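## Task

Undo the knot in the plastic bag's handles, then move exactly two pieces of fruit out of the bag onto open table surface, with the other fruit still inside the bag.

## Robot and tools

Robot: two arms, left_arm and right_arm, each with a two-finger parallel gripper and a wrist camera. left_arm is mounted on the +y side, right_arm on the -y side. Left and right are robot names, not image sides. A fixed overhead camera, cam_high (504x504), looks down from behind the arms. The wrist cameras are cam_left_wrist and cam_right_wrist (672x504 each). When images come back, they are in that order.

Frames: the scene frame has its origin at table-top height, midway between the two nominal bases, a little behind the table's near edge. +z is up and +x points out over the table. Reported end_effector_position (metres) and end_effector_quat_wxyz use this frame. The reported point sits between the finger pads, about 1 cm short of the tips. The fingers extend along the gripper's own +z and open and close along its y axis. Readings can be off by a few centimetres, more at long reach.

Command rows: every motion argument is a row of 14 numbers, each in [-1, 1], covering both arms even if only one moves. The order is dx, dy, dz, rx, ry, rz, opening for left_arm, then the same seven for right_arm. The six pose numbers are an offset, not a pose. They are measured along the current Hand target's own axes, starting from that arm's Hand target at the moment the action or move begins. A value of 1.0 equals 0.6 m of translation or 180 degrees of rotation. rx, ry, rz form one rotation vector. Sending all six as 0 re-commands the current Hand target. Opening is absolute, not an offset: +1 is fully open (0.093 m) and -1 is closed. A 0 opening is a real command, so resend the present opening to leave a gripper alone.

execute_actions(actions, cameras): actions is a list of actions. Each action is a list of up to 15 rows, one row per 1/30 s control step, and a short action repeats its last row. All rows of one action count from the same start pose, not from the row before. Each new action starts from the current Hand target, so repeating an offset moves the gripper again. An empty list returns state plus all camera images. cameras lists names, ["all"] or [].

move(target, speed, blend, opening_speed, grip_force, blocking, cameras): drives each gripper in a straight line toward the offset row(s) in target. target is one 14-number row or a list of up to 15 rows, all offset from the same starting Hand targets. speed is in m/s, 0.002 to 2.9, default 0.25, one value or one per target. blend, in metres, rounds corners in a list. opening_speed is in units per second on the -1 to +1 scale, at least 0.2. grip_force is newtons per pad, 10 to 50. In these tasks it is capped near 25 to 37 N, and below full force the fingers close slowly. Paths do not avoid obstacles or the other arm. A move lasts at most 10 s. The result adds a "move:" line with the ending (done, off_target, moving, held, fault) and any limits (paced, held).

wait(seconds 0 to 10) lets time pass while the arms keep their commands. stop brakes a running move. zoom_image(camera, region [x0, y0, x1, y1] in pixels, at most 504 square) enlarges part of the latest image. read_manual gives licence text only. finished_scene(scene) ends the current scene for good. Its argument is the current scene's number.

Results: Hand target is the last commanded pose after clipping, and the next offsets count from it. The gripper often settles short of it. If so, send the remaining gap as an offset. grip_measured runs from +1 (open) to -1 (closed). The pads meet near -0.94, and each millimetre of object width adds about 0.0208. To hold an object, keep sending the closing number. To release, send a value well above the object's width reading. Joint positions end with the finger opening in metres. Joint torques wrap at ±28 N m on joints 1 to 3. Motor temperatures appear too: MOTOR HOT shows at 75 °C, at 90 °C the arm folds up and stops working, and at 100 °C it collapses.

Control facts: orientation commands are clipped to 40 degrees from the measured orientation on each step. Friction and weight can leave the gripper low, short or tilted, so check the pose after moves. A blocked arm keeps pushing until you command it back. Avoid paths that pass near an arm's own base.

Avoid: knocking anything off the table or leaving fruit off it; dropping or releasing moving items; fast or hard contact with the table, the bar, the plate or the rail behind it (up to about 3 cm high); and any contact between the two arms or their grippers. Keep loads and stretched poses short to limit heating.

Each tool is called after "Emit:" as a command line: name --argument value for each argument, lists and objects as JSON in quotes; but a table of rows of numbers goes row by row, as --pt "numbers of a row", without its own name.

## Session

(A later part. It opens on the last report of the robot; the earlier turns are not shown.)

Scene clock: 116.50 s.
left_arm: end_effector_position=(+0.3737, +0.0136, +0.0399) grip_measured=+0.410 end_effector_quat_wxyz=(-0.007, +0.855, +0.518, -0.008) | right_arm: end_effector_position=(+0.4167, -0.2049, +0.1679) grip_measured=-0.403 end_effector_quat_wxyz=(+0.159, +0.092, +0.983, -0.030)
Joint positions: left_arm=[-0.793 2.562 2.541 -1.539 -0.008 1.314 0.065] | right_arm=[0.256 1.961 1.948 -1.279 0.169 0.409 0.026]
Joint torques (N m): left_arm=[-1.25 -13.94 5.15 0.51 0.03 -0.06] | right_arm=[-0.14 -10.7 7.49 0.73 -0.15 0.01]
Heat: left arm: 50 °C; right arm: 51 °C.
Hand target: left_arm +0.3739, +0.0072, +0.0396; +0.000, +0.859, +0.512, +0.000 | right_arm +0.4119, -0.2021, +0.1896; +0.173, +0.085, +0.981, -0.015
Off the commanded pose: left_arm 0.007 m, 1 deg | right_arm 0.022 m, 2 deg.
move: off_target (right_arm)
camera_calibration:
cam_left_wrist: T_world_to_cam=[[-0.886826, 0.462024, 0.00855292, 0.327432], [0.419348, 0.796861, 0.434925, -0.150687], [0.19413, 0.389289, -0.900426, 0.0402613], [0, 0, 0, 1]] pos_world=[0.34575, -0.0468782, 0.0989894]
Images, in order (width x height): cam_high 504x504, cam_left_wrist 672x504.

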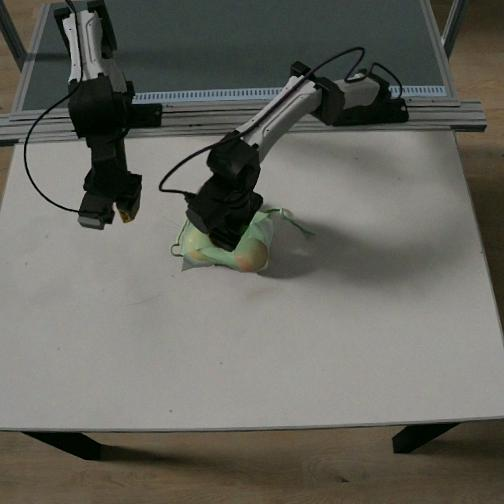

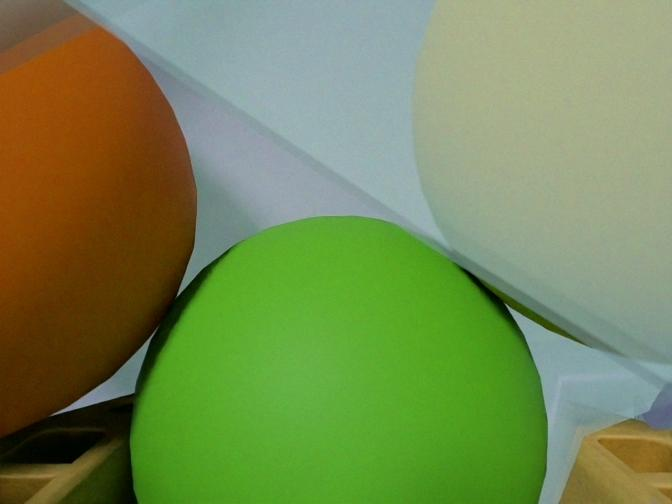

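Emit:
move --target '[0,0,-0.12,0,0,0,0.2,0,0,0,0,0,0,-0.4]' --speed 0.08 --cameras '["all"]'

Scene clock: 118.23 s.
left_arm: end_effector_position=(+0.3780, +0.0086, +0.0782) grip_measured=+0.410 end_effector_quat_wxyz=(+0.034, +0.855, +0.517, +0.004) | right_arm: end_effector_position=(+0.4167, -0.2049, +0.1679) grip_measured=-0.403 end_effector_quat_wxyz=(+0.159, +0.092, +0.983, -0.030)
Joint positions: left_arm=[-0.796 2.509 2.593 -1.559 -0.008 1.314 0.065] | right_arm=[0.256 1.961 1.948 -1.279 0.169 0.409 0.026]
Joint torques (N m): left_arm=[-1.24 -19.33 7.16 0.24 0.08 -0.09] | right_arm=[-0.16 -10.47 7.42 0.75 -0.14 0.04]
Heat: left arm: 50 °C; right arm: 51 °C.
Hand target: left_arm +0.3739, +0.0072, +0.1116; +0.000, +0.859, +0.512, +0.000 | right_arm +0.4119, -0.2021, +0.1896; +0.173, +0.085, +0.981, -0.015
Off the commanded pose: left_arm 0.034 m, 4 deg | right_arm 0.022 m, 2 deg.
joint sent to its limit (left arm) — joint 4 (wrist pitch), lower limit. The joint targets are off in position and orientation.
move: off_target (left_arm, right_arm)
camera_calibration:
cam_left_wrist: T_world_to_cam=[[-0.884121, 0.461348, -0.0740785, 0.338736], [0.393646, 0.820831, 0.41386, -0.154058], [0.25174, 0.336742, -0.907321, 0.0551018], [0, 0, 0, 1]] pos_world=[0.346256, -0.0483744, 0.138847]
cam_right_wrist: T_world_to_cam=[[-0.177093, -0.98391, 0.0236316, -0.133925], [-0.977395, 0.178637, 0.113083, 0.462581], [-0.115485, -0.00307119, -0.993305, 0.302232], [0, 0, 0, 1]] pos_world=[0.463311, -0.213476, 0.251063]

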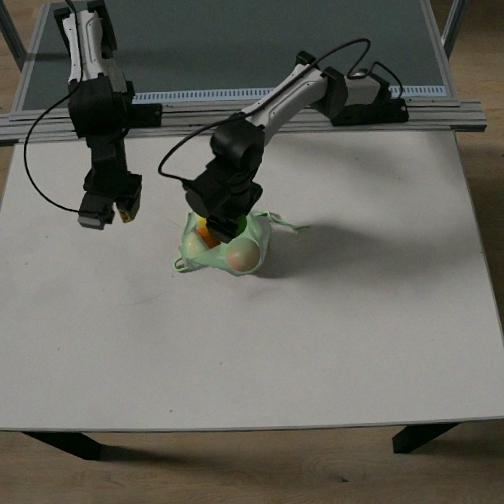

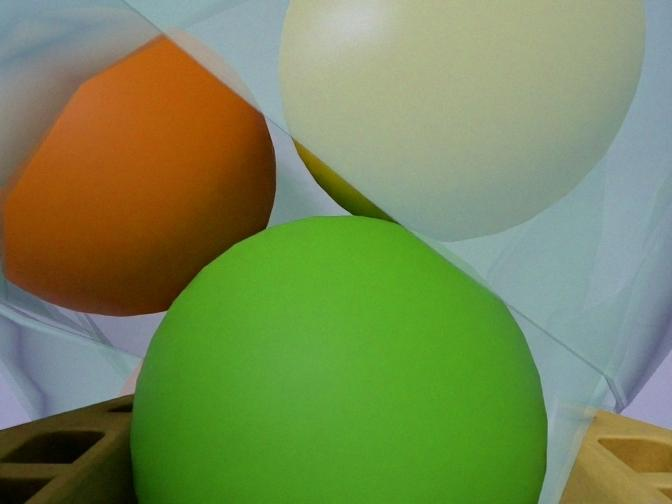

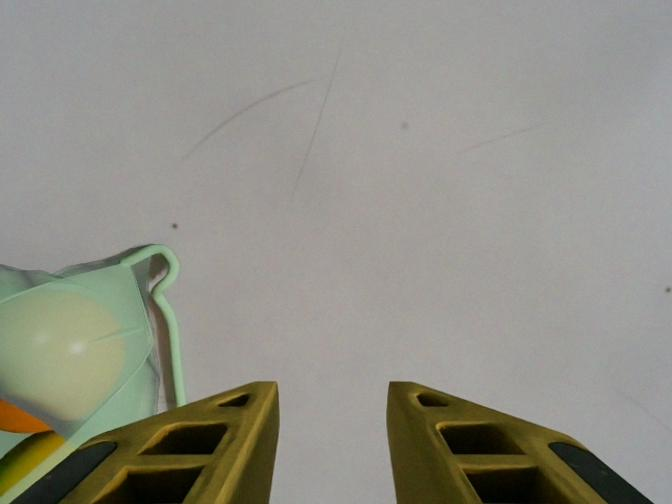

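Emit:
move --target '[0,0,-0.11,0,0,0,0.2,0,0,0,0,0,0,-0.4]' --speed 0.08 --cameras '["all"]'

Emit:
zoom_image --camera "cam_high" --region '[150, 170, 330, 310]'

Scene clock: 119.87 s.
left_arm: end_effector_position=(+0.3814, +0.0072, +0.1400) grip_measured=+0.410 end_effector_quat_wxyz=(+0.103, +0.851, +0.515, +0.024) | right_arm: end_effector_position=(+0.4167, -0.2049, +0.1679) grip_measured=-0.403 end_effector_quat_wxyz=(+0.159, +0.092, +0.983, -0.030)
Joint positions: left_arm=[-0.796 2.398 2.627 -1.56 -0.008 1.314 0.065] | right_arm=[0.256 1.961 1.948 -1.279 0.169 0.409 0.026]
Joint torques (N m): left_arm=[-1.55 -19.03 7.87 0.54 0.05 -0.1] | right_arm=[-0.35 -10.7 7.46 0.7 -0.09 0.05]
Heat: left arm: 51 °C; right arm: 51 °C.
Hand target: left_arm +0.3739, +0.0072, +0.1776; +0.000, +0.859, +0.512, +0.000 | right_arm +0.4119, -0.2021, +0.1896; +0.173, +0.085, +0.981, -0.015
Off the commanded pose: left_arm 0.038 m, 12 deg | right_arm 0.022 m, 2 deg.
joint sent to its limit (left arm) — joint 4 (wrist pitch), lower limit. The joint targets are off in position and orientation.
move: off_target (left_arm, right_arm)
camera_calibration:
cam_left_wrist: T_world_to_cam=[[-0.870299, 0.44503, -0.211015, 0.36104], [0.349663, 0.860014, 0.371634, -0.157288], [0.346864, 0.249648, -0.90408, 0.0746206], [0, 0, 0, 1]] pos_world=[0.343328, -0.0440328, 0.202102]
cam_right_wrist: T_world_to_cam=[[-0.177093, -0.98391, 0.0236316, -0.133925], [-0.977395, 0.178637, 0.113083, 0.462581], [-0.115485, -0.00307119, -0.993305, 0.302232], [0, 0, 0, 1]] pos_world=[0.463311, -0.213476, 0.251063]

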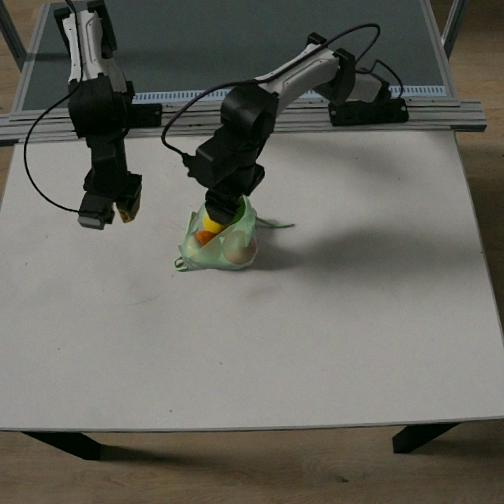

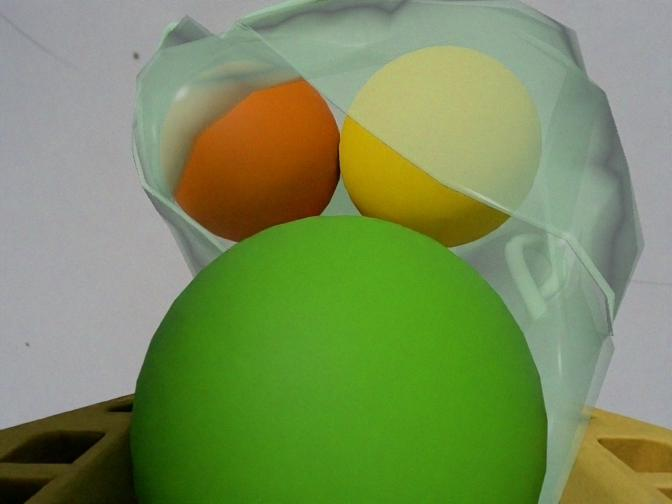

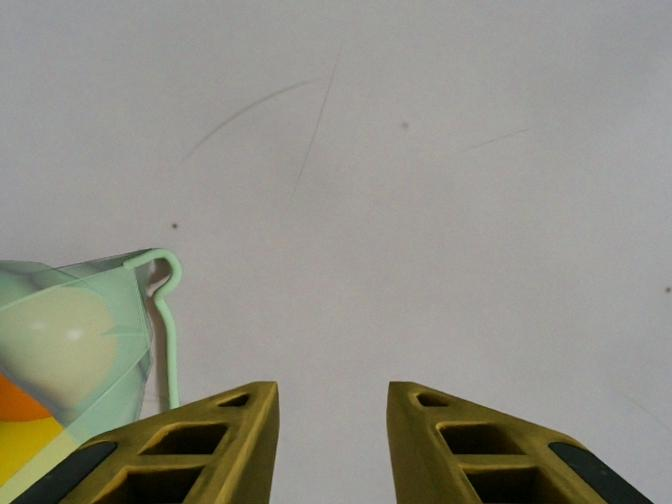

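Scaled by 2.800 from the camera's 504x504 image, which has a finer 720x720 frame.

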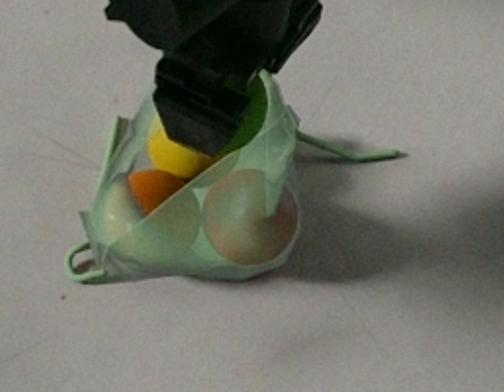

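Emit:
move --target '[0,0,0.12,0,0,0,0.2,0,0,0,0,0,0,-0.4]' --speed 0.06 --cameras '["all"]'

Emit:
zoom_image --camera "cam_high" --region '[150, 170, 330, 310]'

Scene clock: 123.27 s.
left_arm: end_effector_position=(+0.3808, +0.0067, +0.1029) grip_measured=+0.410 end_effector_quat_wxyz=(+0.063, +0.854, +0.516, +0.012) | right_arm: end_effector_position=(+0.4167, -0.2049, +0.1679) grip_measured=-0.403 end_effector_quat_wxyz=(+0.159, +0.092, +0.983, -0.030)
Joint positions: left_arm=[-0.796 2.469 2.615 -1.56 -0.008 1.314 0.065] | right_arm=[0.256 1.961 1.948 -1.279 0.169 0.409 0.026]
Joint torques (N m): left_arm=[-1.24 -13.85 5.29 0.38 0.06 -0.06] | right_arm=[-0.23 -10.61 7.49 0.73 -0.14 0.03]
Motor temperatures (°C): left_arm=[26 52 47 36 26 26 30] | right_arm=[25 50 40 41 27 24 27]
Heat: left arm: 52 °C; right arm: 50 °C.
Hand target: left_arm +0.3739, +0.0072, +0.1056; +0.000, +0.859, +0.512, +0.000 | right_arm +0.4119, -0.2021, +0.1896; +0.173, +0.085, +0.981, -0.015
Off the commanded pose: left_arm 0.007 m, 7 deg | right_arm 0.022 m, 2 deg.
joint sent to its limit (left arm) — joint 4 (wrist pitch), lower limit. The joint targets are off in position and orientation.
move: off_target (left_arm, right_arm)
camera_calibration:
cam_left_wrist: T_world_to_cam=[[-0.880094, 0.4562, -0.131589, 0.348323], [0.374814, 0.837673, 0.397263, -0.155011], [0.29146, 0.300308, -0.908221, 0.0625484], [0, 0, 0, 1]] pos_world=[0.346427, -0.0478401, 0.164224]
cam_right_wrist: T_world_to_cam=[[-0.177093, -0.98391, 0.0236316, -0.133925], [-0.977395, 0.178637, 0.113083, 0.462581], [-0.115485, -0.00307119, -0.993305, 0.302232], [0, 0, 0, 1]] pos_world=[0.463311, -0.213476, 0.251063]

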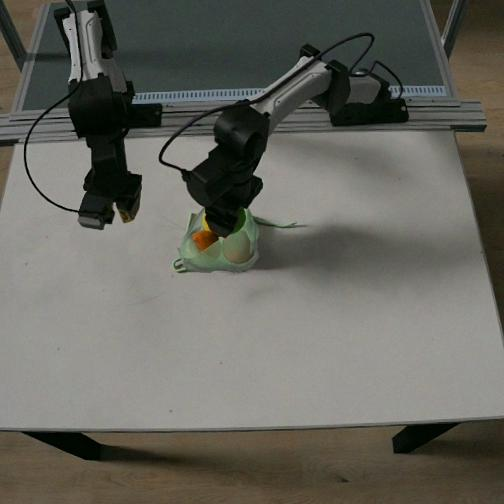

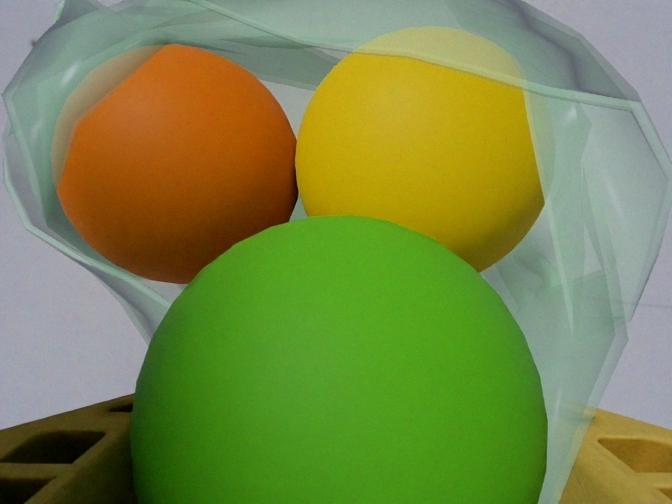

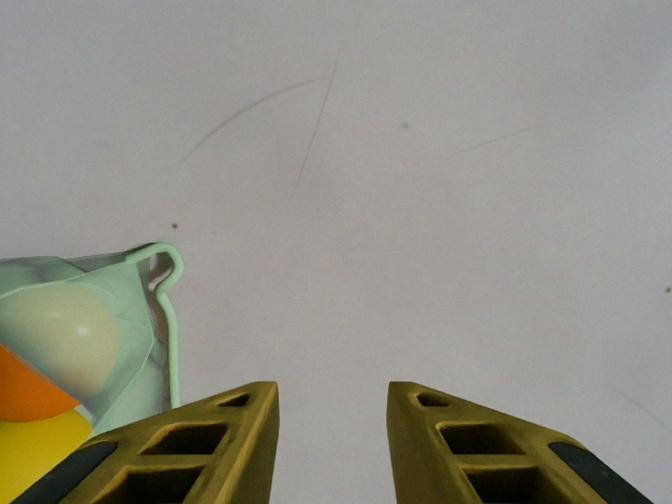

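Scaled by 2.800 from the camera's 504x504 image, which has a finer 720x720 frame.

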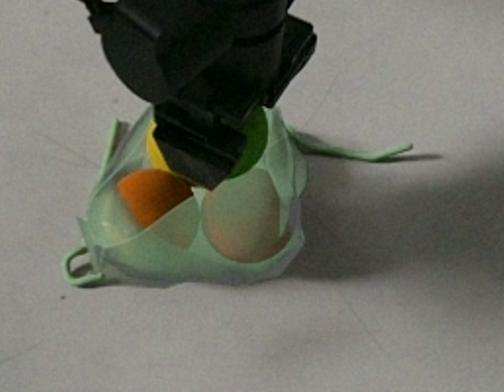

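Emit:
move --pt "0 0 0.045 0 0 0 0.2 0 0 0 0 0 0 -0.4" --speed 0.05 --cameras '["cam_left_wrist"]'

Scene clock: 125.17 s.
left_arm: end_effector_position=(+0.3800, +0.0069, +0.0757) grip_measured=+0.410 end_effector_quat_wxyz=(+0.035, +0.855, +0.517, +0.005) | right_arm: end_effector_position=(+0.4167, -0.2049, +0.1679) grip_measured=-0.403 end_effector_quat_wxyz=(+0.159, +0.092, +0.983, -0.030)
Joint positions: left_arm=[-0.796 2.525 2.615 -1.562 -0.009 1.314 0.065] | right_arm=[0.256 1.961 1.948 -1.279 0.169 0.409 0.026]
Joint torques (N m): left_arm=[-1.18 -14.17 5.45 0.28 0.06 -0.08] | right_arm=[-0.25 -10.76 7.47 0.71 -0.16 0.04]
Heat: left arm: 52 °C; right arm: 50 °C.
Hand target: left_arm +0.3739, +0.0072, +0.0786; +0.000, +0.859, +0.512, +0.000 | right_arm +0.4119, -0.2021, +0.1896; +0.173, +0.085, +0.981, -0.015
Off the commanded pose: left_arm 0.007 m, 4 deg | right_arm 0.022 m, 2 deg.
joint sent to its limit (left arm) — joint 4 (wrist pitch), lower limit. The joint targets are off in position, not in orientation.
move: off_target (left_arm, right_arm)
camera_calibration:
cam_left_wrist: T_world_to_cam=[[-0.883991, 0.461252, -0.0761981, 0.341249], [0.39278, 0.821162, 0.414026, -0.15204], [0.253541, 0.336066, -0.90707, 0.0521424], [0, 0, 0, 1]] pos_world=[0.348159, -0.0500756, 0.136248]
Images, in order (width x height): cam_left_wrist 672x504.

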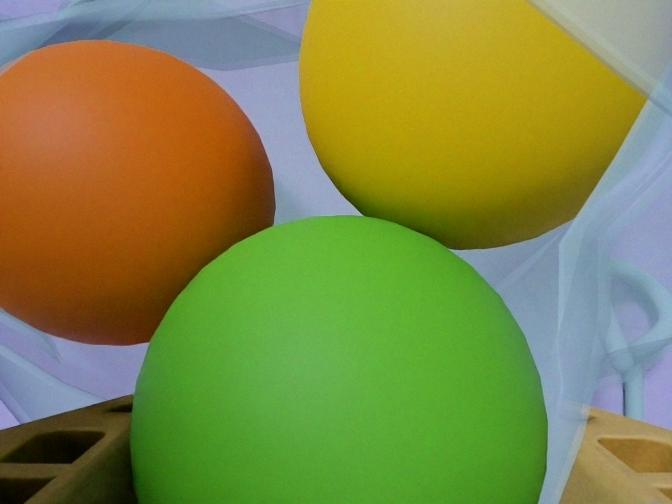

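Emit:
move --pt "0 0 0.05 0 0 0 0.2 0 0 0 0 0 0 -0.4" --pt "0 0 0.05 0 0 0 1 0 0 0 0 0 0 -0.4" --speed 0.05 --opening_speed 0.5 --cameras '["cam_left_wrist"]'

Emit:
move --target '[0,0,-0.15,0,0,0,1,0,0,0,0,0,0,-0.4]' --speed 0.1 --cameras '["all"]'

Scene clock: 128.63 s.
left_arm: end_effector_position=(+0.3782, +0.0081, +0.0472) grip_measured=+1.000 end_effector_quat_wxyz=(+0.006, +0.856, +0.517, -0.003) | right_arm: end_effector_position=(+0.4167, -0.2049, +0.1679) grip_measured=-0.403 end_effector_quat_wxyz=(+0.159, +0.092, +0.983, -0.030)
Joint positions: left_arm=[-0.796 2.585 2.615 -1.562 -0.01 1.314 0.093] | right_arm=[0.256 1.961 1.948 -1.279 0.169 0.409 0.026]
Joint torques (N m): left_arm=[-1.09 -14.19 5.42 0.24 0.04 -0.09] | right_arm=[-0.29 -10.61 7.38 0.69 -0.1 0.03]
Heat: left arm: 53 °C; right arm: 50 °C.
Hand target: left_arm +0.3739, +0.0071, +0.0486; +0.000, +0.859, +0.512, +0.000 | right_arm +0.4119, -0.2021, +0.1896; +0.173, +0.085, +0.981, -0.015
Off the commanded pose: left_arm 0.005 m, 1 deg | right_arm 0.022 m, 2 deg.
move: off_target (right_arm)
camera_calibration:
cam_left_wrist: T_world_to_cam=[[-0.885528, 0.464207, -0.0187825, 0.334821], [0.411986, 0.803312, 0.430066, -0.148319], [0.214728, 0.373097, -0.902602, 0.040553], [0, 0, 0, 1]] pos_world=[0.348891, -0.0514098, 0.106679]
Images, in order (width x height): cam_left_wrist 672x504.

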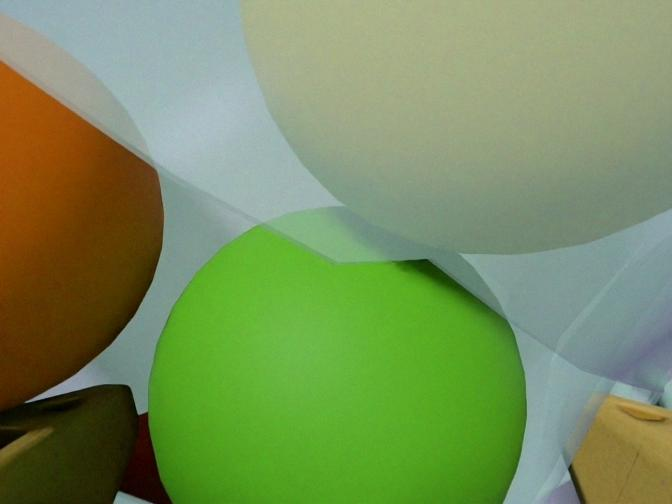

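Scene clock: 130.20 s.
left_arm: end_effector_position=(+0.3807, +0.0074, +0.1087) grip_measured=+1.000 end_effector_quat_wxyz=(+0.067, +0.854, +0.516, +0.015) | right_arm: end_effector_position=(+0.4167, -0.2049, +0.1679) grip_measured=-0.403 end_effector_quat_wxyz=(+0.159, +0.092, +0.983, -0.030)
Joint positions: left_arm=[-0.796 2.456 2.615 -1.562 -0.01 1.314 0.093] | right_arm=[0.256 1.961 1.948 -1.279 0.169 0.409 0.026]
Joint torques (N m): left_arm=[-1.33 -18.89 6.27 0.42 0.06 -0.09] | right_arm=[-0.21 -10.56 7.42 0.74 -0.11 0.04]
Heat: left arm: 54 °C; right arm: 49 °C.
Hand target: left_arm +0.3739, +0.0072, +0.1386; +0.000, +0.859, +0.512, +0.000 | right_arm +0.4119, -0.2021, +0.1896; +0.173, +0.085, +0.981, -0.015
Off the commanded pose: left_arm 0.031 m, 8 deg | right_arm 0.022 m, 2 deg.
joint sent to its limit (left arm) — joint 4 (wrist pitch), lower limit. The joint targets are off in position and orientation.
move: off_target (left_arm, right_arm)
camera_calibration:
cam_left_wrist: T_world_to_cam=[[-0.879035, 0.455007, -0.142359, 0.349529], [0.370779, 0.840153, 0.39581, -0.156168], [0.2997, 0.295147, -0.907231, 0.064431], [0, 0, 0, 1]] pos_world=[0.345842, -0.0468492, 0.170025]
cam_right_wrist: T_world_to_cam=[[-0.177093, -0.98391, 0.0236316, -0.133925], [-0.977395, 0.178637, 0.113083, 0.462581], [-0.115485, -0.00307119, -0.993305, 0.302232], [0, 0, 0, 1]] pos_world=[0.463311, -0.213476, 0.251063]

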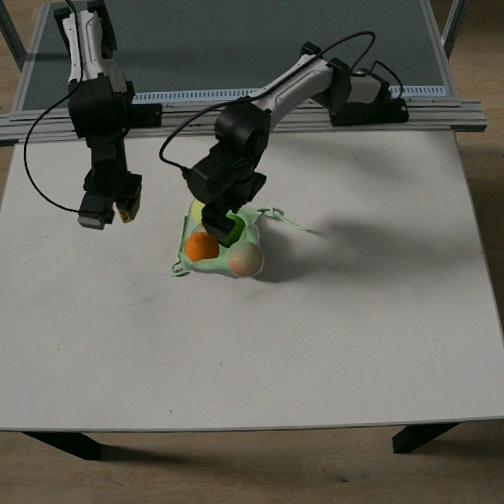

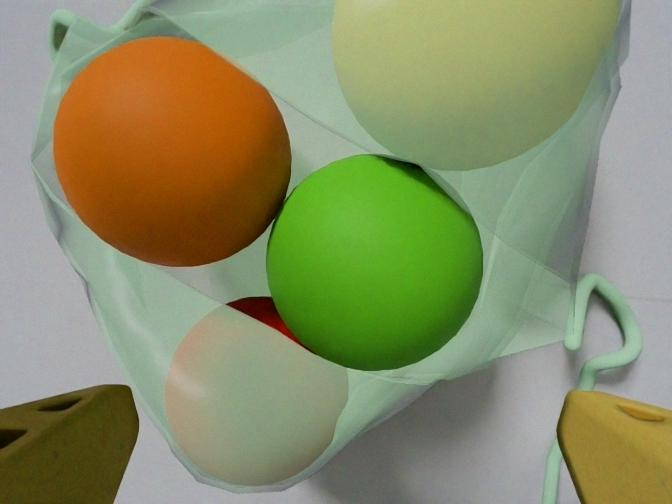

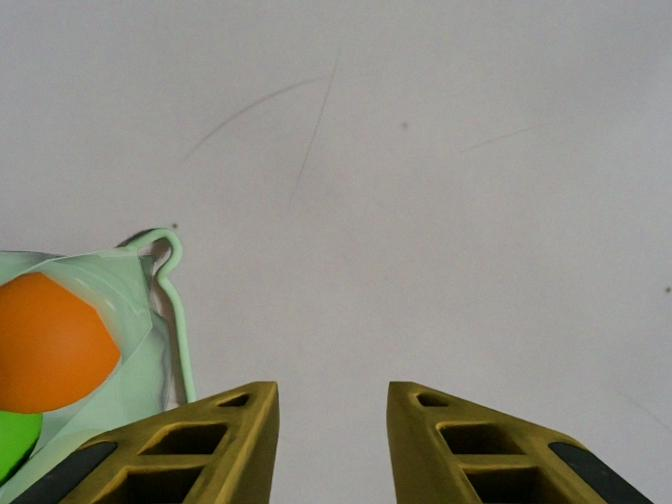

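Emit:
move --pt "0 0.0085 0.05 0 0 0 0.72 0 0 0 0 0 0 -0.4" --pt "-0.005 0.0085 0.11 0 0 0 0.72 0 0 0 0 0 0 -0.4" --speed 0.08 --cameras '["cam_left_wrist"]'

Scene clock: 133.80 s.
left_arm: end_effector_position=(+0.3805, +0.0064, +0.0630) grip_measured=+0.722 end_effector_quat_wxyz=(+0.024, +0.856, +0.517, +0.002) | right_arm: end_effector_position=(+0.4167, -0.2049, +0.1679) grip_measured=-0.403 end_effector_quat_wxyz=(+0.159, +0.092, +0.983, -0.030)
Joint positions: left_arm=[-0.796 2.558 2.626 -1.563 -0.01 1.314 0.08] | right_arm=[0.256 1.961 1.948 -1.279 0.169 0.409 0.026]
Joint torques (N m): left_arm=[-1.61 -14.22 7.94 0.26 0.07 -0.11] | right_arm=[-0.38 -10.65 7.43 0.75 -0.15 -0.01]
Motor temperatures (°C): left_arm=[26 55 46 36 25 26 30] | right_arm=[25 49 40 40 27 24 27]
Heat: left arm: 55 °C; right arm: 49 °C.
Hand target: left_arm +0.3769, +0.0021, +0.0726; +0.000, +0.859, +0.512, +0.000 | right_arm +0.4119, -0.2021, +0.1896; +0.173, +0.085, +0.981, -0.015
Off the commanded pose: left_arm 0.011 m, 3 deg | right_arm 0.022 m, 2 deg.
joint sent to its limit (left arm) — joint 4 (wrist pitch), lower limit. The joint targets are off in position and orientation.
move: off_target (left_arm, right_arm)
camera_calibration:
cam_left_wrist: T_world_to_cam=[[-0.884862, 0.462632, -0.0546855, 0.339873], [0.39973, 0.814299, 0.420871, -0.149577], [0.239239, 0.350553, -0.905471, 0.0459672], [0, 0, 0, 1]] pos_world=[0.349534, -0.0515497, 0.123161]
Images, in order (width x height): cam_left_wrist 672x504.

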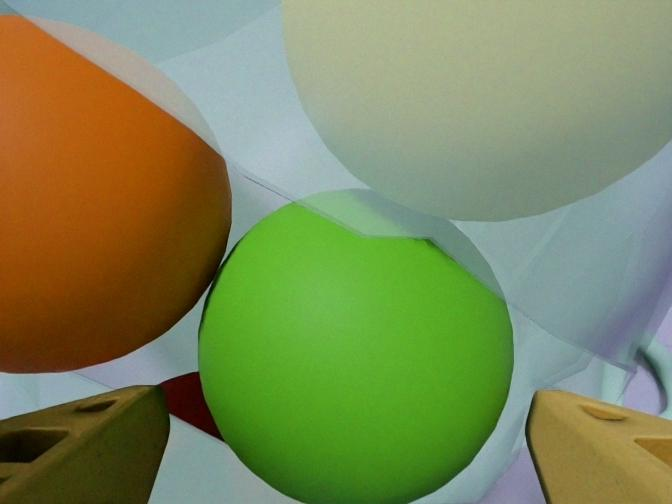

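Emit:
move --target '[0,0,0.038,0,0,0,0.72,0,0,0,0,0,0,-0.4]' --speed 0.06 --cameras '["cam_left_wrist"]'

Emit:
move --target '[0,0,0,0,0,0,0.2,0,0,0,0,0,0,-0.4]' --opening_speed 0.6 --cameras '["cam_left_wrist"]'

Emit:
move --target '[0,0,-0.15,0,0,0,0.2,0,0,0,0,0,0,-0.4]' --speed 0.08 --cameras '["all"]'

Scene clock: 135.07 s.
left_arm: end_effector_position=(+0.3803, +0.0060, +0.0423) grip_measured=+0.722 end_effector_quat_wxyz=(+0.006, +0.856, +0.517, -0.003) | right_arm: end_effector_position=(+0.4167, -0.2049, +0.1679) grip_measured=-0.403 end_effector_quat_wxyz=(+0.159, +0.092, +0.983, -0.030)
Joint positions: left_arm=[-0.796 2.608 2.639 -1.563 -0.01 1.314 0.08] | right_arm=[0.256 1.961 1.948 -1.279 0.169 0.409 0.026]
Joint torques (N m): left_arm=[-1.44 -14.3 7.8 0.17 0.08 -0.08] | right_arm=[-0.35 -10.62 7.46 0.71 -0.11 0.01]
Motor temperatures (°C): left_arm=[26 55 47 35 25 26 30] | right_arm=[25 49 40 40 27 24 27]
Heat: left arm: 55 °C; right arm: 49 °C.
Hand target: left_arm +0.3769, +0.0021, +0.0498; +0.000, +0.859, +0.512, +0.000 | right_arm +0.4119, -0.2021, +0.1896; +0.173, +0.085, +0.981, -0.015
Off the commanded pose: left_arm 0.009 m, 1 deg | right_arm 0.022 m, 2 deg.
joint sent to its limit (left arm) — joint 4 (wrist pitch), lower limit. The joint targets are off in position, not in orientation.
move: off_target (right_arm)
camera_calibration:
cam_left_wrist: T_world_to_cam=[[-0.885528, 0.464207, -0.0187825, 0.337517], [0.411986, 0.803312, 0.430066, -0.14547], [0.214728, 0.373097, -0.902602, 0.0364255], [0, 0, 0, 1]] pos_world=[0.350991, -0.0534098, 0.101779]
Images, in order (width x height): cam_left_wrist 672x504.

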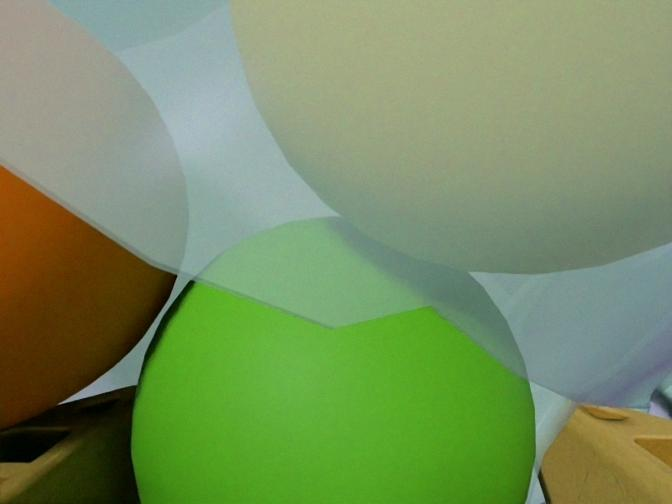

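Scene clock: 136.43 s.
left_arm: end_effector_position=(+0.3803, +0.0060, +0.0423) grip_measured=+0.411 end_effector_quat_wxyz=(+0.006, +0.856, +0.517, -0.003) | right_arm: end_effector_position=(+0.4167, -0.2049, +0.1679) grip_measured=-0.403 end_effector_quat_wxyz=(+0.159, +0.092, +0.983, -0.030)
Joint positions: left_arm=[-0.796 2.608 2.639 -1.563 -0.01 1.314 0.065] | right_arm=[0.256 1.961 1.948 -1.279 0.169 0.409 0.026]
Joint torques (N m): left_arm=[-1.26 -14.31 7.86 0.16 0.1 -0.12] | right_arm=[-0.1 -10.67 7.3 0.71 -0.15 0.02]
Motor temperatures (°C): left_arm=[26 55 47 35 25 26 30] | right_arm=[25 49 40 40 27 24 27]
Heat: left arm: 55 °C; right arm: 49 °C.
Hand target: left_arm +0.3769, +0.0021, +0.0498; +0.000, +0.859, +0.512, +0.000 | right_arm +0.4119, -0.2021, +0.1896; +0.173, +0.085, +0.981, -0.015
Off the commanded pose: left_arm 0.009 m, 1 deg | right_arm 0.022 m, 2 deg.
joint sent to its limit (left arm) — joint 4 (wrist pitch), lower limit. The joint targets are off in position, not in orientation.
move: off_target (right_arm)
camera_calibration:
cam_left_wrist: T_world_to_cam=[[-0.885528, 0.464207, -0.0187825, 0.337517], [0.411986, 0.803312, 0.430066, -0.14547], [0.214728, 0.373097, -0.902602, 0.0364255], [0, 0, 0, 1]] pos_world=[0.350991, -0.0534098, 0.101779]
Images, in order (width x height): cam_left_wrist 672x504.

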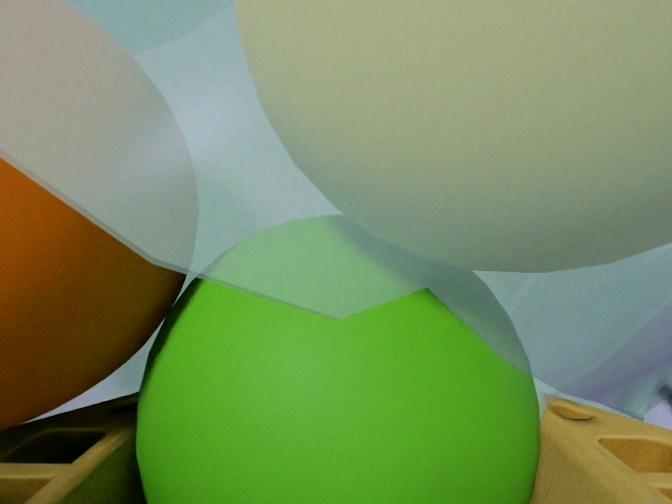

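Scene clock: 138.20 s.
left_arm: end_effector_position=(+0.3823, +0.0037, +0.1035) grip_measured=+0.411 end_effector_quat_wxyz=(+0.067, +0.854, +0.515, +0.015) | right_arm: end_effector_position=(+0.4167, -0.2049, +0.1679) grip_measured=-0.403 end_effector_quat_wxyz=(+0.159, +0.092, +0.983, -0.030)
Joint positions: left_arm=[-0.799 2.481 2.639 -1.563 -0.01 1.314 0.065] | right_arm=[0.256 1.961 1.948 -1.279 0.169 0.409 0.026]
Joint torques (N m): left_arm=[-1.28 -19.66 7.35 0.42 0.07 -0.13] | right_arm=[-0.1 -10.77 7.54 0.7 -0.14 0.04]
Motor temperatures (°C): left_arm=[26 56 47 35 25 26 30] | right_arm=[25 49 40 40 27 24 27]
Heat: left arm: 56 °C; right arm: 49 °C.
Hand target: left_arm +0.3769, +0.0021, +0.1398; +0.000, +0.859, +0.512, +0.000 | right_arm +0.4119, -0.2021, +0.1896; +0.173, +0.085, +0.981, -0.015
Off the commanded pose: left_arm 0.037 m, 8 deg | right_arm 0.022 m, 2 deg.
joint sent to its limit (left arm) — joint 4 (wrist pitch), lower limit. The joint targets are off in position and orientation.
move: off_target (left_arm, right_arm)
camera_calibration:
cam_left_wrist: T_world_to_cam=[[-0.877757, 0.457791, -0.141318, 0.351188], [0.37369, 0.838757, 0.396033, -0.152721], [0.299831, 0.294812, -0.907297, 0.060304], [0, 0, 0, 1]] pos_world=[0.347247, -0.0504529, 0.164825]
cam_right_wrist: T_world_to_cam=[[-0.177093, -0.98391, 0.0236316, -0.133925], [-0.977395, 0.178637, 0.113083, 0.462581], [-0.115485, -0.00307119, -0.993305, 0.302232], [0, 0, 0, 1]] pos_world=[0.463311, -0.213476, 0.251063]

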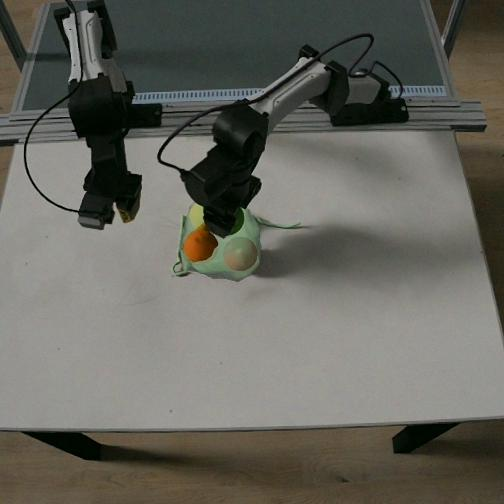

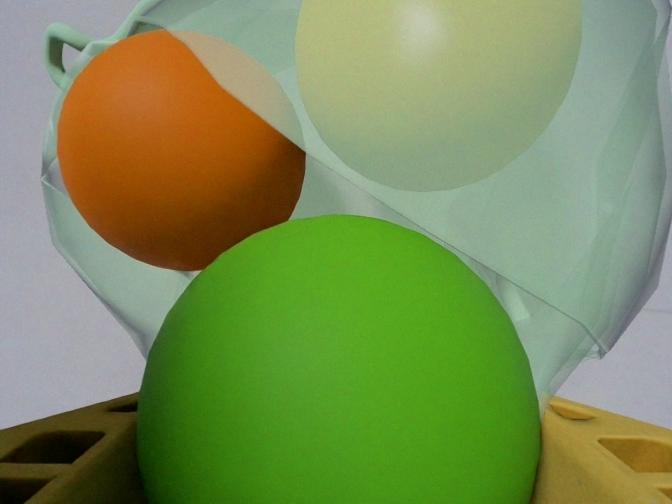

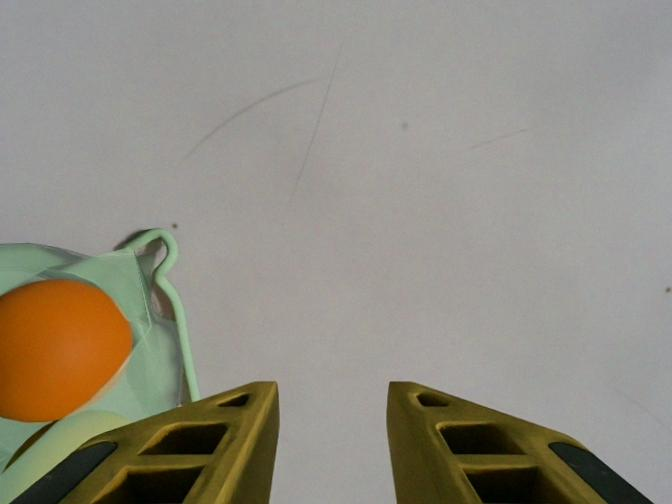

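Emit:
move --target '[0,0,-0.1,0,0,0,0.2,0,0,0,0,0,0,-0.4]' --speed 0.08 --cameras '["all"]'

Emit:
zoom_image --camera "cam_high" --region '[150, 170, 330, 310]'

Scene clock: 140.17 s.
left_arm: end_effector_position=(+0.3841, +0.0004, +0.1610) grip_measured=+0.411 end_effector_quat_wxyz=(+0.134, +0.849, +0.510, +0.034) | right_arm: end_effector_position=(+0.4167, -0.2049, +0.1679) grip_measured=-0.403 end_effector_quat_wxyz=(+0.159, +0.092, +0.983, -0.030)
Joint positions: left_arm=[-0.804 2.392 2.692 -1.563 -0.01 1.314 0.065] | right_arm=[0.256 1.961 1.948 -1.279 0.169 0.409 0.026]
Joint torques (N m): left_arm=[-1.22 -19.15 7.84 0.7 0.06 -0.12] | right_arm=[-0.28 -10.59 7.43 0.72 -0.12 0.04]
Motor temperatures (°C): left_arm=[26 57 47 35 25 26 30] | right_arm=[25 49 40 40 27 24 27]
Heat: left arm: 57 °C; right arm: 49 °C.
Hand target: left_arm +0.3769, +0.0021, +0.1998; +0.000, +0.859, +0.511, +0.000 | right_arm +0.4119, -0.2021, +0.1896; +0.173, +0.085, +0.981, -0.015
Off the commanded pose: left_arm 0.039 m, 16 deg | right_arm 0.022 m, 2 deg.
joint sent to its limit (left arm) — joint 4 (wrist pitch), lower limit. The joint targets are off in position and orientation.
move: off_target (left_arm, right_arm)
camera_calibration:
cam_left_wrist: T_world_to_cam=[[-0.85542, 0.439308, -0.274345, 0.37534], [0.336486, 0.874053, 0.350441, -0.151868], [0.393744, 0.207461, -0.895503, 0.0750451], [0, 0, 0, 1]] pos_world=[0.342626, -0.0477183, 0.223396]
cam_right_wrist: T_world_to_cam=[[-0.177093, -0.98391, 0.0236316, -0.133925], [-0.977395, 0.178637, 0.113083, 0.462581], [-0.115485, -0.00307119, -0.993305, 0.302232], [0, 0, 0, 1]] pos_world=[0.463311, -0.213476, 0.251063]

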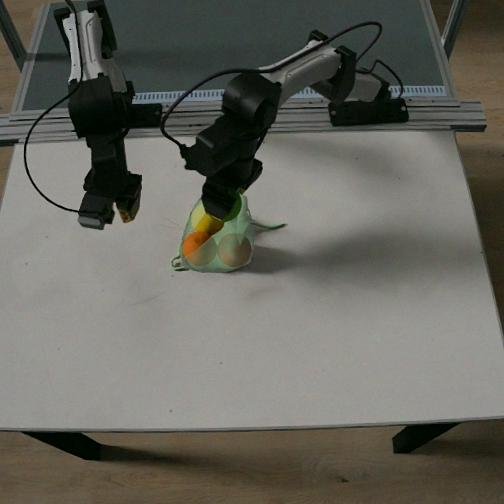

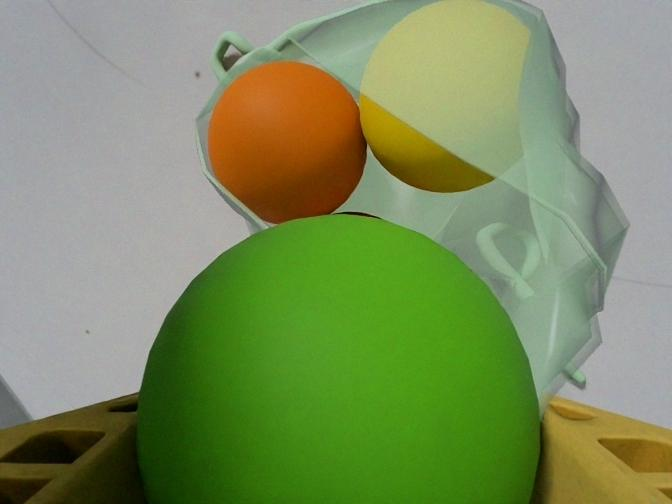

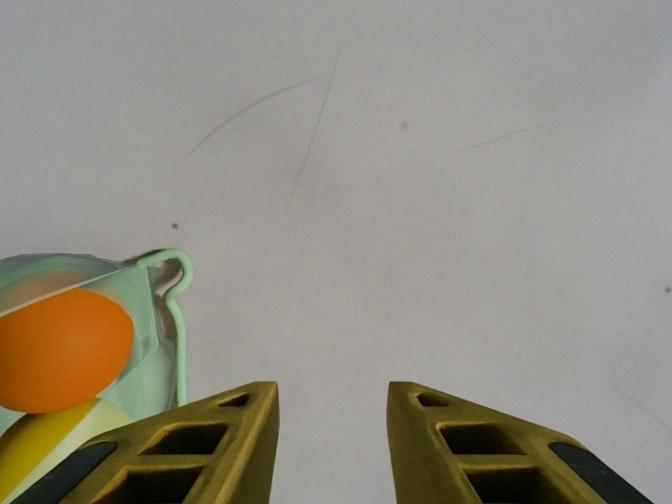

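Scaled by 2.800 from the camera's 504x504 image, which has a finer 720x720 frame.

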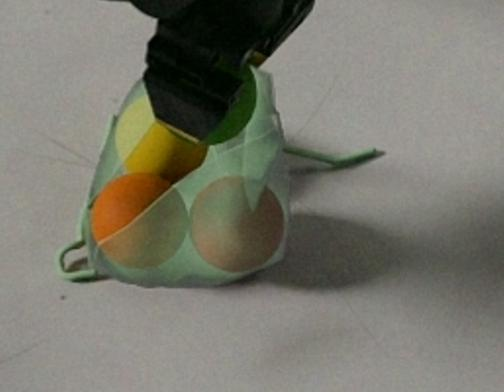

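Emit:
move --pt "0 0 0.25 0 0 0 0.2 0 0 0 0 0 0 -0.4" --pt "0 0 0.25 0 0 0 0.8 0 0 0 0 0 0 -0.4" --pt "0 0 0.03 0 0 0 1 0 0 0 0 0 0 -0.4" --speed 0.08 --opening_speed 0.6 --cameras '["all"]'

Emit:
zoom_image --camera "cam_left_wrist" --region '[250, 100, 672, 420]'

Scene clock: 148.20 s.
left_arm: end_effector_position=(+0.3831, +0.0013, +0.1476) grip_measured=+1.000 end_effector_quat_wxyz=(+0.117, +0.851, +0.511, +0.029) | right_arm: end_effector_position=(+0.4167, -0.2049, +0.1679) grip_measured=-0.403 end_effector_quat_wxyz=(+0.159, +0.092, +0.983, -0.030)
Joint positions: left_arm=[-0.804 2.409 2.673 -1.564 -0.011 1.314 0.093] | right_arm=[0.256 1.961 1.948 -1.279 0.169 0.409 0.026]
Joint torques (N m): left_arm=[-1.29 -18.47 7.46 0.63 0.07 -0.11] | right_arm=[-0.32 -10.76 7.38 0.74 -0.16 0.04]
Motor temperatures (°C): left_arm=[26 58 47 35 25 26 30] | right_arm=[25 48 40 40 27 24 27]
Heat: left arm: 58 °C; right arm: 48 °C.
Hand target: left_arm +0.3769, +0.0021, +0.1818; +0.000, +0.859, +0.512, +0.000 | right_arm +0.4119, -0.2021, +0.1896; +0.173, +0.085, +0.981, -0.015
Off the commanded pose: left_arm 0.035 m, 14 deg | right_arm 0.022 m, 2 deg.
joint sent to its limit (left arm) — joint 4 (wrist pitch), lower limit. The joint targets are off in position and orientation.
move: off_target (left_arm, right_arm); target 3's new opening was sent with left_arm's hand 0.035 m and 14 deg from that target
camera_calibration:
cam_left_wrist: T_world_to_cam=[[-0.861843, 0.446231, -0.241049, 0.36795], [0.346028, 0.864826, 0.363786, -0.153115], [0.370798, 0.230116, -0.899753, 0.072585], [0, 0, 0, 1]] pos_world=[0.343183, -0.0484758, 0.209704]
cam_right_wrist: T_world_to_cam=[[-0.177093, -0.98391, 0.0236316, -0.133925], [-0.977395, 0.178637, 0.113083, 0.462581], [-0.115485, -0.00307119, -0.993305, 0.302232], [0, 0, 0, 1]] pos_world=[0.463311, -0.213476, 0.251063]

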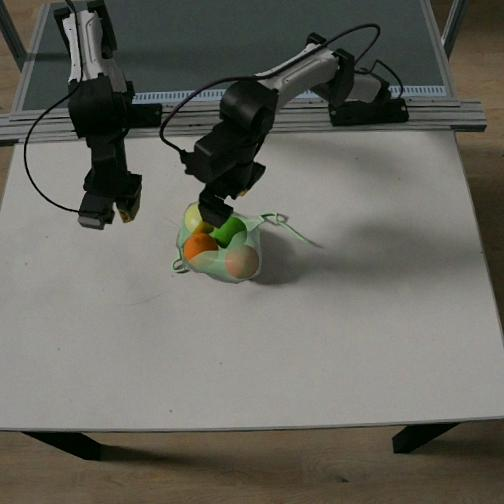

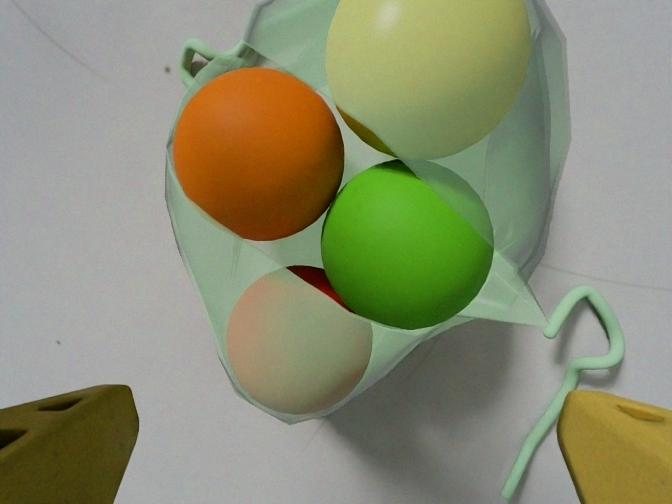

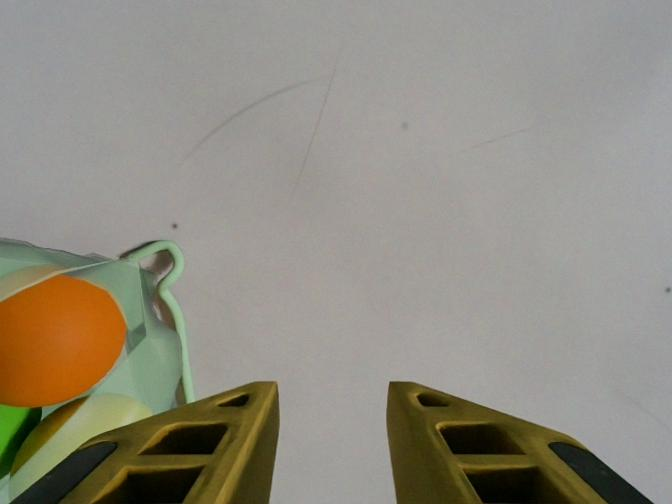

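Scaled by 1.194 from the camera's 672x504 image, which has a finer 960x720 frame.

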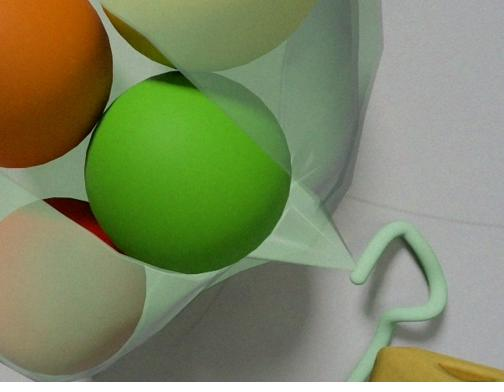

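Emit:
move --target '[0.219,-0.156,-0.1,0,0,0,0,0,0,0,0,0,0,1]'

Emit:
move --target '[0,0,0,0,0,0,0,0.107,0.229,0.019,0,0,0,1]' --speed 0.2 --cameras '["all"]'

Emit:
zoom_image --camera "cam_high" --region '[150, 170, 330, 310]'

Scene clock: 150.43 s.
left_arm: end_effector_position=(+0.3672, +0.1602, +0.2290) grip_measured=+0.002 end_effector_quat_wxyz=(+0.112, +0.844, +0.519, +0.067) | right_arm: end_effector_position=(+0.4167, -0.2049, +0.1679) grip_measured=+1.000 end_effector_quat_wxyz=(+0.159, +0.091, +0.983, -0.030)
Joint positions: left_arm=[-0.537 1.903 2.191 -1.565 -0.011 1.559 0.045] | right_arm=[0.256 1.961 1.948 -1.279 0.169 0.408 0.093]
Joint torques (N m): left_arm=[-0.64 -12.42 4.93 0.67 0.17 0.14] | right_arm=[-0.31 -10.65 7.54 0.73 -0.13 0.07]
Motor temperatures (°C): left_arm=[26 58 47 35 25 26 30] | right_arm=[25 48 41 40 27 24 27]
Heat: left arm: 58 °C; right arm: 48 °C.
Hand target: left_arm +0.3573, +0.1622, +0.2418; +0.000, +0.859, +0.512, +0.000 | right_arm +0.4119, -0.2021, +0.1896; +0.173, +0.085, +0.981, -0.015
Off the commanded pose: left_arm 0.016 m, 15 deg | right_arm 0.022 m, 2 deg.
joint sent to its limit (left arm) — joint 4 (wrist pitch), lower limit. The joint targets are off in position and orientation.
move: off_target (left_arm, right_arm)

Scene clock: 152.10 s.
left_arm: end_effector_position=(+0.3672, +0.1602, +0.2290) grip_measured=+0.002 end_effector_quat_wxyz=(+0.112, +0.845, +0.519, +0.067) | right_arm: end_effector_position=(+0.3784, -0.0550, +0.1555) grip_measured=+1.000 end_effector_quat_wxyz=(+0.173, +0.080, +0.982, -0.005)
Joint positions: left_arm=[-0.537 1.903 2.191 -1.565 -0.011 1.56 0.045] | right_arm=[0.627 2.047 2.015 -1.283 0.233 0.749 0.093]
Joint torques (N m): left_arm=[-0.72 -12.27 4.97 0.68 0.17 0.13] | right_arm=[-0.25 -7.02 7.62 0.64 0.31 0.25]
Motor temperatures (°C): left_arm=[26 57 47 35 25 26 30] | right_arm=[25 48 41 40 27 24 27]
Heat: left arm: 57 °C; right arm: 48 °C.
Hand target: left_arm +0.3573, +0.1622, +0.2418; +0.000, +0.859, +0.512, +0.000 | right_arm +0.3800, -0.0571, +0.1568; +0.173, +0.085, +0.981, -0.015
Off the commanded pose: left_arm 0.016 m, 15 deg | right_arm 0.003 m, 1 deg.
joint sent to its limit (left arm) — joint 4 (wrist pitch), lower limit. The joint targets are off in position and orientation.
move: off_target (left_arm)
camera_calibration:
cam_left_wrist: T_world_to_cam=[[-0.860195, 0.43273, -0.269832, 0.311118], [0.298874, 0.856505, 0.420801, -0.309071], [0.413206, 0.281326, -0.866093, 0.0836934], [0, 0, 0, 1]] pos_world=[0.325413, 0.106546, 0.286493]
cam_right_wrist: T_world_to_cam=[[-0.145178, -0.989101, -0.0245579, 0.00216333], [-0.985711, 0.142448, 0.0899005, 0.404537], [-0.0854224, 0.0372585, -0.995648, 0.277195], [0, 0, 0, 1]] pos_world=[0.42275, -0.0658137, 0.239674]

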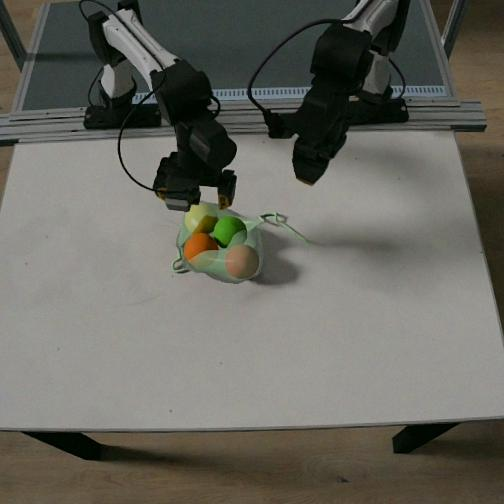

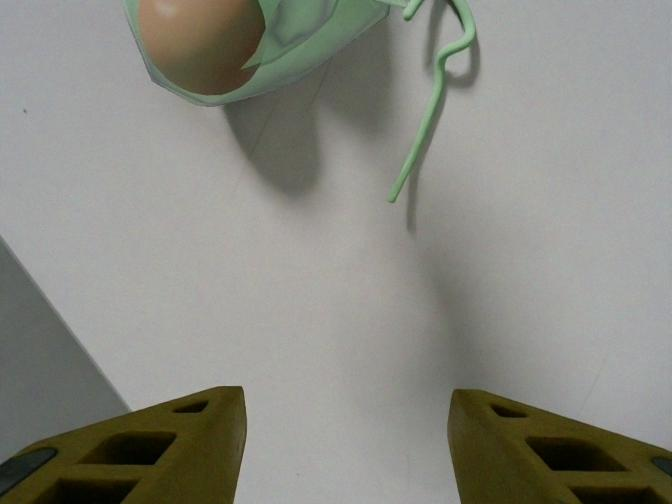

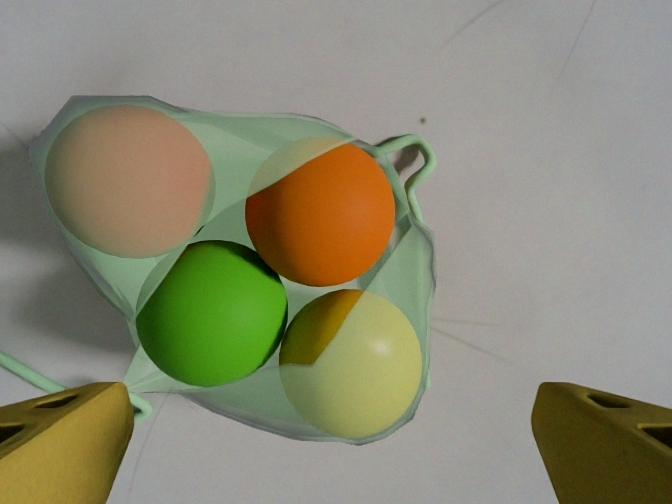

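Scaled by 2.800 from the camera's 504x504 image, which has a finer 720x720 frame.

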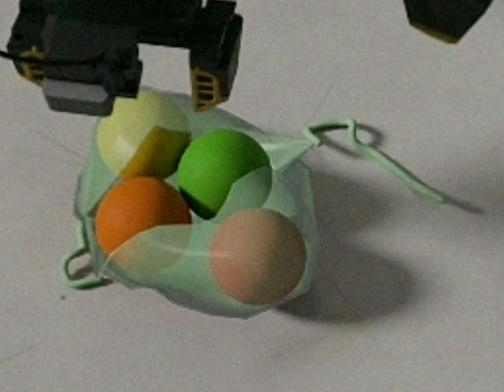

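Emit:
zoom_image --camera "cam_right_wrist" --region '[210, 110, 460, 360]'

Scaled by 2.016 from the camera's 672x504 image, which has a finer 960x720 frame.

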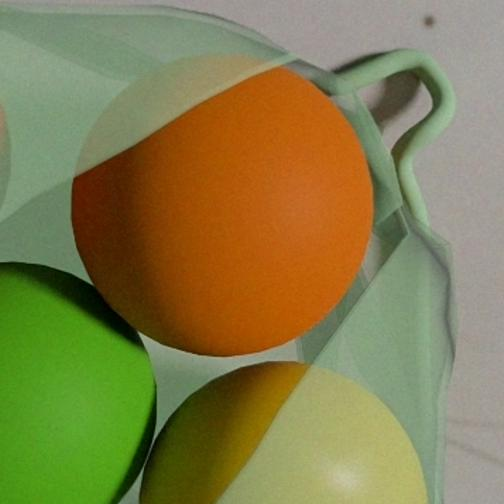

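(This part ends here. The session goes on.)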